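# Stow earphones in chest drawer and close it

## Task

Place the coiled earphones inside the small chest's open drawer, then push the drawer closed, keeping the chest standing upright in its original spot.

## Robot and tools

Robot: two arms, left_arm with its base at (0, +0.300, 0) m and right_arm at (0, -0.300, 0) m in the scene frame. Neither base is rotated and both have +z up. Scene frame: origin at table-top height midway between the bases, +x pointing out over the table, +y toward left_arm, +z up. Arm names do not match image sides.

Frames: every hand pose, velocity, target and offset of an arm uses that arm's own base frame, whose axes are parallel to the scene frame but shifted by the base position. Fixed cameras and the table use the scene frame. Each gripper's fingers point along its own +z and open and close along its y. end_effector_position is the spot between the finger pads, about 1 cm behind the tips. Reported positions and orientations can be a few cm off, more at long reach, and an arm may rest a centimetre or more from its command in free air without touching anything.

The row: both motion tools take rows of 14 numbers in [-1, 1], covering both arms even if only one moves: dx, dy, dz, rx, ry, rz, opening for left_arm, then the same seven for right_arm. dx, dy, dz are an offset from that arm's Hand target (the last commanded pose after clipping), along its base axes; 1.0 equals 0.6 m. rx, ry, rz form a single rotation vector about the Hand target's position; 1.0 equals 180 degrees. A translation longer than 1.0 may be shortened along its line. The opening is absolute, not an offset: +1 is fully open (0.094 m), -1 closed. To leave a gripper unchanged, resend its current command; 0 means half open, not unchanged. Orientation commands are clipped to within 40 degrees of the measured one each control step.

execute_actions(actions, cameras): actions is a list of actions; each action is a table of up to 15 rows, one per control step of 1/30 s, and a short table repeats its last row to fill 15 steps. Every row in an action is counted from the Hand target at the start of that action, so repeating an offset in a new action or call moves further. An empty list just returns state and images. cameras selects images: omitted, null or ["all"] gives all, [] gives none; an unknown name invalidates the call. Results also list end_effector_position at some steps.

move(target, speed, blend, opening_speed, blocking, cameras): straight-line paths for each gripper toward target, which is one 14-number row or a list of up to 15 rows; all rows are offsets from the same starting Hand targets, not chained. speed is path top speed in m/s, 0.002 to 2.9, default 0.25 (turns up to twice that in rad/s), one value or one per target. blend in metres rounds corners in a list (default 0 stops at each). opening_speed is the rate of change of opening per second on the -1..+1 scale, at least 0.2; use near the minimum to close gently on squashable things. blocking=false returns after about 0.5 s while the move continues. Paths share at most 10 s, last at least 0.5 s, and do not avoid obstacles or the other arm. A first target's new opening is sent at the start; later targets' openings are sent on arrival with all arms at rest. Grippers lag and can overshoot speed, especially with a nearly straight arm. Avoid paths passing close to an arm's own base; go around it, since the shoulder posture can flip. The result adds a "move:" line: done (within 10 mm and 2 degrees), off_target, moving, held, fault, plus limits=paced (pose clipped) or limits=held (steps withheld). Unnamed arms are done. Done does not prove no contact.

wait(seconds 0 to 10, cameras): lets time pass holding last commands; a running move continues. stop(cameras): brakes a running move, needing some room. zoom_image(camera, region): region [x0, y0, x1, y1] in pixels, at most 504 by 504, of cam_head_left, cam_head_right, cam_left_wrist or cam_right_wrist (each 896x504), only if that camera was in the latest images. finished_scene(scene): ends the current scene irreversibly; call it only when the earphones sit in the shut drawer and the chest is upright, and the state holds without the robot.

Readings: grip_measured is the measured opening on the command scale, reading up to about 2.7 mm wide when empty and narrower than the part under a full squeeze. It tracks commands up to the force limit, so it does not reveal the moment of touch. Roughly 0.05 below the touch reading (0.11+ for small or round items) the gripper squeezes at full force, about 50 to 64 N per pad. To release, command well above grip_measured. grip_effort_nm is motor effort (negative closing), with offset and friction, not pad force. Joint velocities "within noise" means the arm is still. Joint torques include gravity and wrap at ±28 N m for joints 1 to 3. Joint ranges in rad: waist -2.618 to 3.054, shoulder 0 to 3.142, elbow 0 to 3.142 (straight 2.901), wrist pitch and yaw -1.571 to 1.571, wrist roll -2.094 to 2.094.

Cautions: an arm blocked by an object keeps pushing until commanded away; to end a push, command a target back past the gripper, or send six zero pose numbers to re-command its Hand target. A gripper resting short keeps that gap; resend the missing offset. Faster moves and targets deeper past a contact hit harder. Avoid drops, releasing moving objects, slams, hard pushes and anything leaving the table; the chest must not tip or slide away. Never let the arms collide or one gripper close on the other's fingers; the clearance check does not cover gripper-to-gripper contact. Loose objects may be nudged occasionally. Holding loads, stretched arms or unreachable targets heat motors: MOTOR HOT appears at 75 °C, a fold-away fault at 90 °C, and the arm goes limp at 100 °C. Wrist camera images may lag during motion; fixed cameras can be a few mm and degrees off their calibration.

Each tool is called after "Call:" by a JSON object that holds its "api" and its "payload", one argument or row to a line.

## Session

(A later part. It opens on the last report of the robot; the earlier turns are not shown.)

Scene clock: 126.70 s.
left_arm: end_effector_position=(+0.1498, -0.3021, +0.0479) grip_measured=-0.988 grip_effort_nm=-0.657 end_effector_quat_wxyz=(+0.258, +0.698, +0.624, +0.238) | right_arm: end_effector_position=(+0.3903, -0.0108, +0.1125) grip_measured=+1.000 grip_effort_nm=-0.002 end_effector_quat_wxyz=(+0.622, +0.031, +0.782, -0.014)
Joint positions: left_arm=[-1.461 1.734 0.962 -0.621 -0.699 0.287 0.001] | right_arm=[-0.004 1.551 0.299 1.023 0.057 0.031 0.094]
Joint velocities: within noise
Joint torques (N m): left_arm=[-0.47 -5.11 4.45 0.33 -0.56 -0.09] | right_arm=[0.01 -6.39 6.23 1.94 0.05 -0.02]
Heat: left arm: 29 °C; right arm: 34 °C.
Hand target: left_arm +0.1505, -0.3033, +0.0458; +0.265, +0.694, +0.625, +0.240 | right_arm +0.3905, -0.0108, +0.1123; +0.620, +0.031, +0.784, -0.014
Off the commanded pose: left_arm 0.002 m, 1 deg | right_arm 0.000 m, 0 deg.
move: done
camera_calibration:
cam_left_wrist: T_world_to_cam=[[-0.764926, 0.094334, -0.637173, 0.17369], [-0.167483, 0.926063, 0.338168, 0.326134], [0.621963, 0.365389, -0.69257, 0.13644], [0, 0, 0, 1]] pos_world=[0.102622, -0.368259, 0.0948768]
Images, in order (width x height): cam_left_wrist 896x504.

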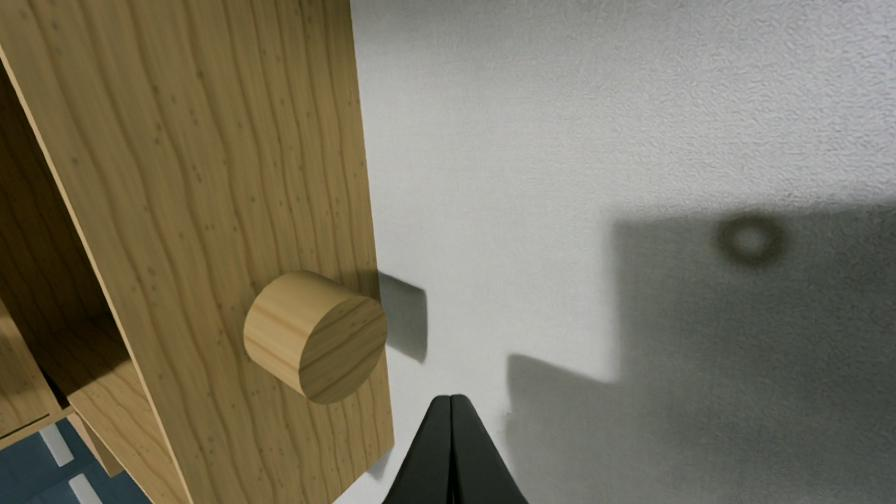

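Call:
{"api": "move", "payload": {
  "target": [
    [0.05,0.0,0.004,0,0,0,-1,0,0,0,0,0,0,1],
    [0.249,-0.016,0.01,0,0,0,-1,0,0,0,0,0,0,1]
  ],
  "speed": 0.07,
  "blend": [0.01,0],
  "cameras": ["cam_left_wrist","cam_head_left"]
}}

Call:
{"api": "zoom_image", "payload": {
  "camera": "cam_head_left",
  "region": [390, 220, 550, 400]
}}

Scene clock: 135.30 s.
left_arm: end_effector_position=(+0.2922, -0.3043, +0.0484) grip_measured=-0.988 grip_effort_nm=-0.667 end_effector_quat_wxyz=(+0.252, +0.701, +0.622, +0.242) | right_arm: end_effector_position=(+0.3903, -0.0108, +0.1125) grip_measured=+1.000 grip_effort_nm=-0.002 end_effector_quat_wxyz=(+0.622, +0.031, +0.782, -0.014)
Joint positions: left_arm=[-1.036 1.854 1.09 -0.344 -0.565 0.789 0.001] | right_arm=[-0.004 1.551 0.299 1.023 0.057 0.031 0.094]
Joint velocities: within noise
Joint torques (N m): left_arm=[0.44 -5.78 7.28 0.82 -0.3 -0.01] | right_arm=[-0.01 -6.37 6.23 1.93 0.05 -0.02]
Heat: left arm: 29 °C; right arm: 34 °C.
Hand target: left_arm +0.2999, -0.3130, +0.0519; +0.265, +0.694, +0.625, +0.240 | right_arm +0.3905, -0.0108, +0.1123; +0.620, +0.031, +0.784, -0.014
Off the commanded pose: left_arm 0.012 m, 2 deg | right_arm 0.000 m, 0 deg.
move: off_target (left_arm)
camera_calibration:
cam_left_wrist: T_world_to_cam=[[-0.766035, 0.104986, -0.634168, 0.286542], [-0.166786, 0.920321, 0.353825, 0.349214], [0.620784, 0.376813, -0.687487, 0.0525491], [0, 0, 0, 1]] pos_world=[0.245123, -0.371272, 0.0942818]
Images, in order (width x height): cam_head_left 896x504, cam_left_wrist 896x504.

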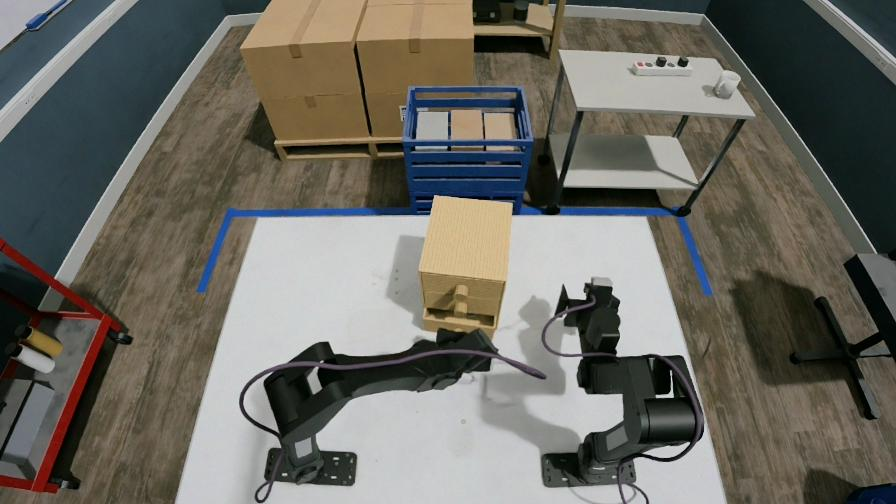

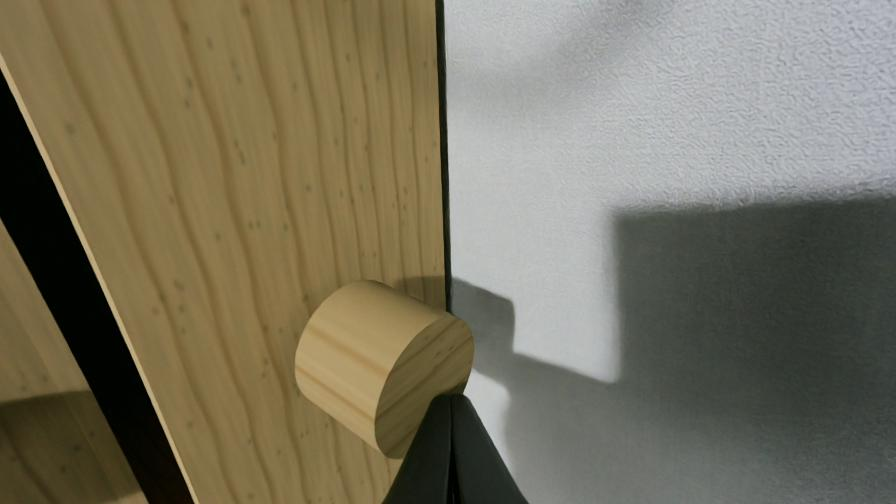

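Scaled by 2.800 from the camera's 896x504 image, which has a finer 1280x720 frame.

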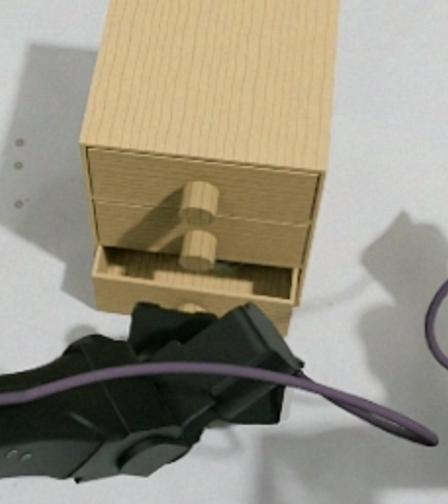

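Call:
{"api": "move", "payload": {
  "target": [
    [0.08,-0.014,0.006,0,0,0,-1,0,0,0,0,0,0,1]
  ],
  "speed": 0.05,
  "cameras": ["cam_left_wrist","cam_head_left"]
}}

Call:
{"api": "zoom_image", "payload": {
  "camera": "cam_head_left",
  "region": [390, 220, 550, 400]
}}

Scene clock: 140.43 s.
left_arm: end_effector_position=(+0.3332, -0.3147, +0.0502) grip_measured=-0.988 grip_effort_nm=-0.657 end_effector_quat_wxyz=(+0.247, +0.707, +0.619, +0.236) | right_arm: end_effector_position=(+0.3903, -0.0108, +0.1125) grip_measured=+1.000 grip_effort_nm=-0.002 end_effector_quat_wxyz=(+0.622, +0.031, +0.782, -0.014)
Joint positions: left_arm=[-0.95 1.949 1.233 -0.355 -0.509 0.885 0.001] | right_arm=[-0.004 1.551 0.299 1.023 0.057 0.031 0.094]
Joint velocities: within noise
Joint torques (N m): left_arm=[1.36 -6.31 7.87 1.01 -0.37 0.01] | right_arm=[-0.01 -6.41 6.23 1.93 0.05 -0.02]
Heat: left arm: 29 °C; right arm: 34 °C.
Hand target: left_arm +0.3478, -0.3214, +0.0555; +0.265, +0.694, +0.625, +0.240 | right_arm +0.3905, -0.0108, +0.1123; +0.620, +0.031, +0.784, -0.014
Off the commanded pose: left_arm 0.017 m, 3 deg | right_arm 0.000 m, 0 deg.
move: off_target (left_arm)
camera_calibration:
cam_left_wrist: T_world_to_cam=[[-0.774775, 0.116607, -0.621391, 0.326139], [-0.149806, 0.920998, 0.359613, 0.359149], [0.614233, 0.371707, -0.696097, 0.0332888], [0, 0, 0, 1]] pos_world=[0.28604, -0.381179, 0.0966776]
Images, in order (width x height): cam_head_left 896x504, cam_left_wrist 896x504.

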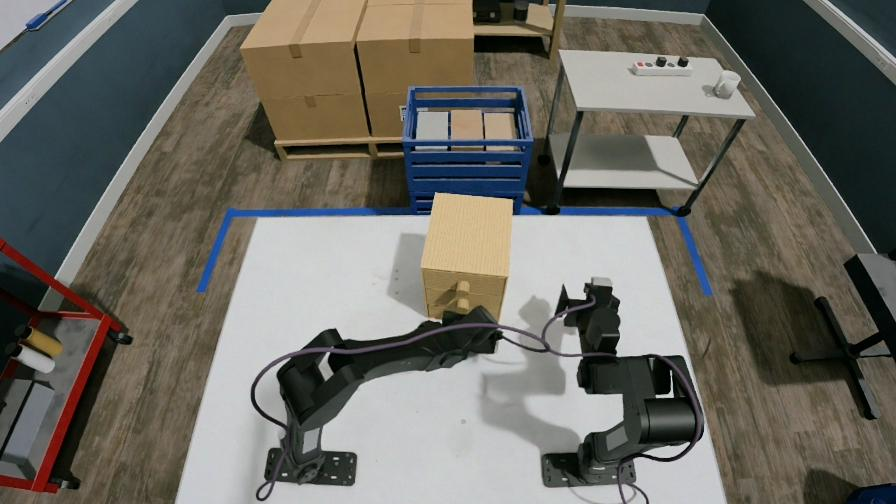

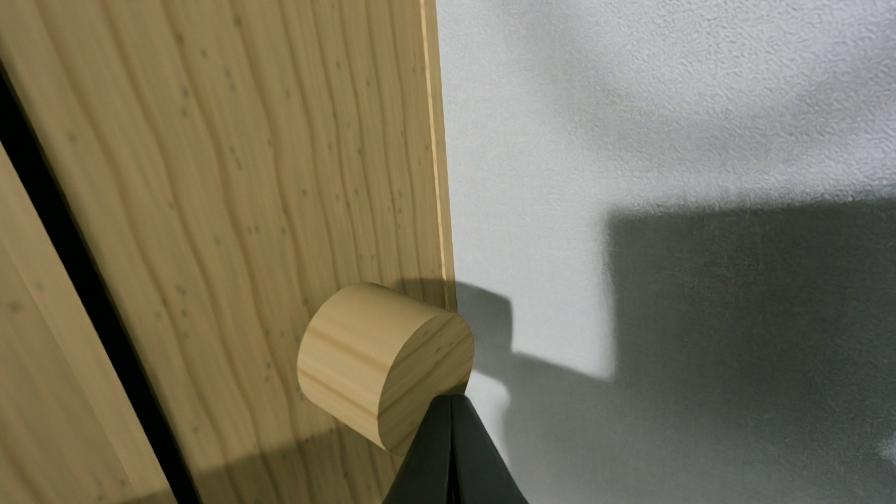

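Scaled by 2.800 from the camera's 896x504 image, which has a finer 1280x720 frame.

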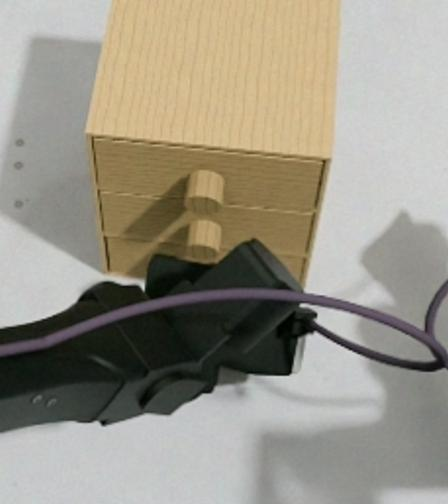

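Call:
{"api": "move", "payload": {
  "target": [
    [-0.09,0.025,0.0,0,0,0,-1,0,0,0,0,0,0,1],
    [-0.34,0.04,0.15,0,0,0,-1,0,0,0,0,0,0,1]
  ],
  "speed": 0.15,
  "blend": [0.02,0],
  "cameras": ["cam_left_wrist","cam_head_left"]
}}

Call:
{"api": "zoom_image", "payload": {
  "camera": "cam_head_left",
  "region": [400, 250, 540, 350]
}}

Call:
{"api": "zoom_image", "payload": {
  "camera": "cam_left_wrist",
  "region": [0, 0, 400, 300]
}}

Scene clock: 148.17 s.
left_arm: end_effector_position=(+0.1420, -0.2941, +0.1320) grip_measured=-0.988 grip_effort_nm=-0.662 end_effector_quat_wxyz=(+0.250, +0.703, +0.620, +0.244) | right_arm: end_effector_position=(+0.3903, -0.0108, +0.1125) grip_measured=+1.000 grip_effort_nm=-0.002 end_effector_quat_wxyz=(+0.622, +0.031, +0.782, -0.014)
Joint positions: left_arm=[-1.484 1.605 1.181 -1.009 -0.702 0.263 0.001] | right_arm=[-0.004 1.551 0.299 1.023 0.057 0.031 0.094]
Joint velocities: within noise
Joint torques (N m): left_arm=[-0.18 -6.27 7.51 -0.12 -0.55 -0.07] | right_arm=[-0.02 -6.39 6.23 1.93 0.05 -0.03]
Heat: left arm: 30 °C; right arm: 34 °C.
Hand target: left_arm +0.1438, -0.2973, +0.1455; +0.265, +0.694, +0.625, +0.240 | right_arm +0.3905, -0.0108, +0.1123; +0.620, +0.031, +0.784, -0.014
Off the commanded pose: left_arm 0.014 m, 2 deg | right_arm 0.000 m, 0 deg.
move: off_target (left_arm)
camera_calibration:
cam_left_wrist: T_world_to_cam=[[-0.765881, 0.113284, -0.632924, 0.22571], [-0.162337, 0.918399, 0.360818, 0.282937], [0.622152, 0.37909, -0.684994, 0.199586], [0, 0, 0, 1]] pos_world=[0.0946251, -0.36108, 0.177484]
Images, in order (width x height): cam_head_left 896x504, cam_left_wrist 896x504.

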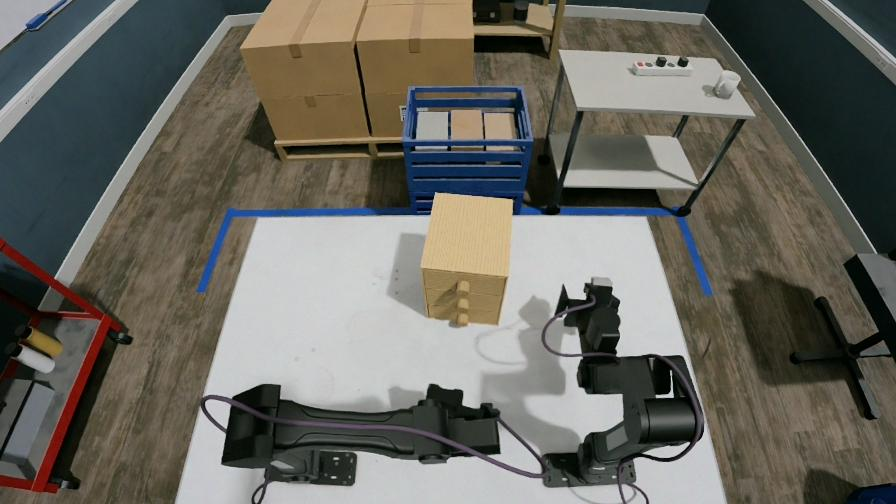

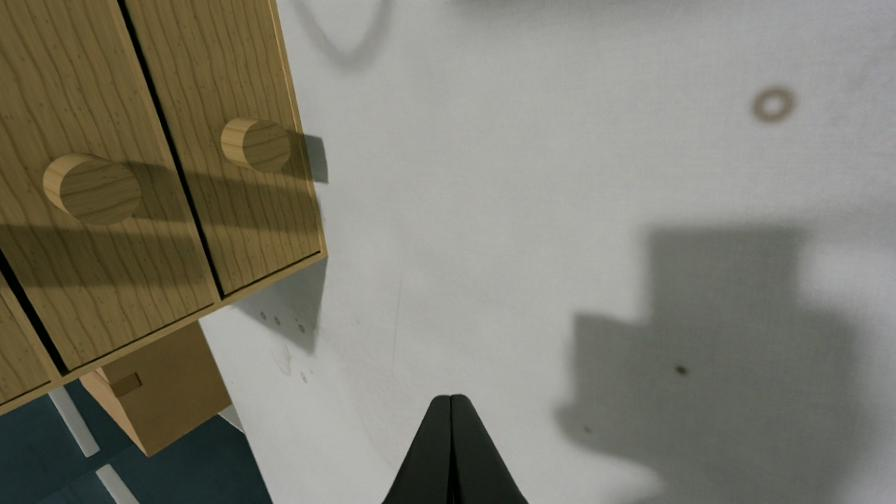

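Scaled by 3.600 from the camera's 896x504 image, which has a finer 1280x720 frame.

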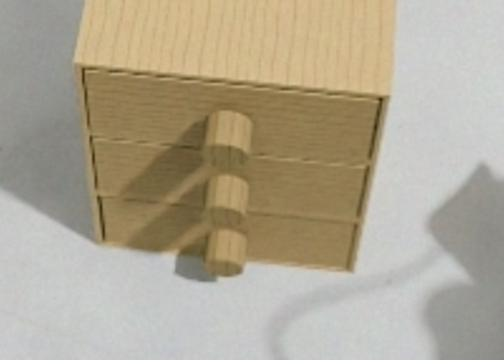

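Scaled by 1.260 from the camera's 896x504 image, which has a finer 1280x720 frame.

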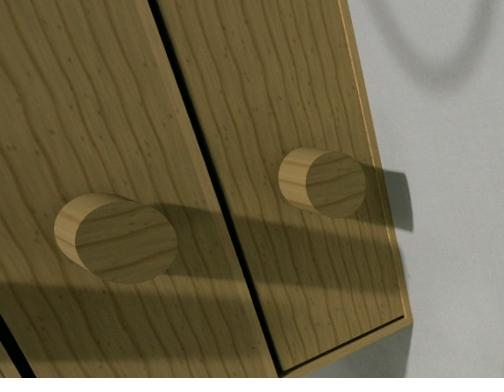

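Call:
{"api": "finished_scene", "payload": {
  "scene": 2
}}

The scene is finished: the task was done.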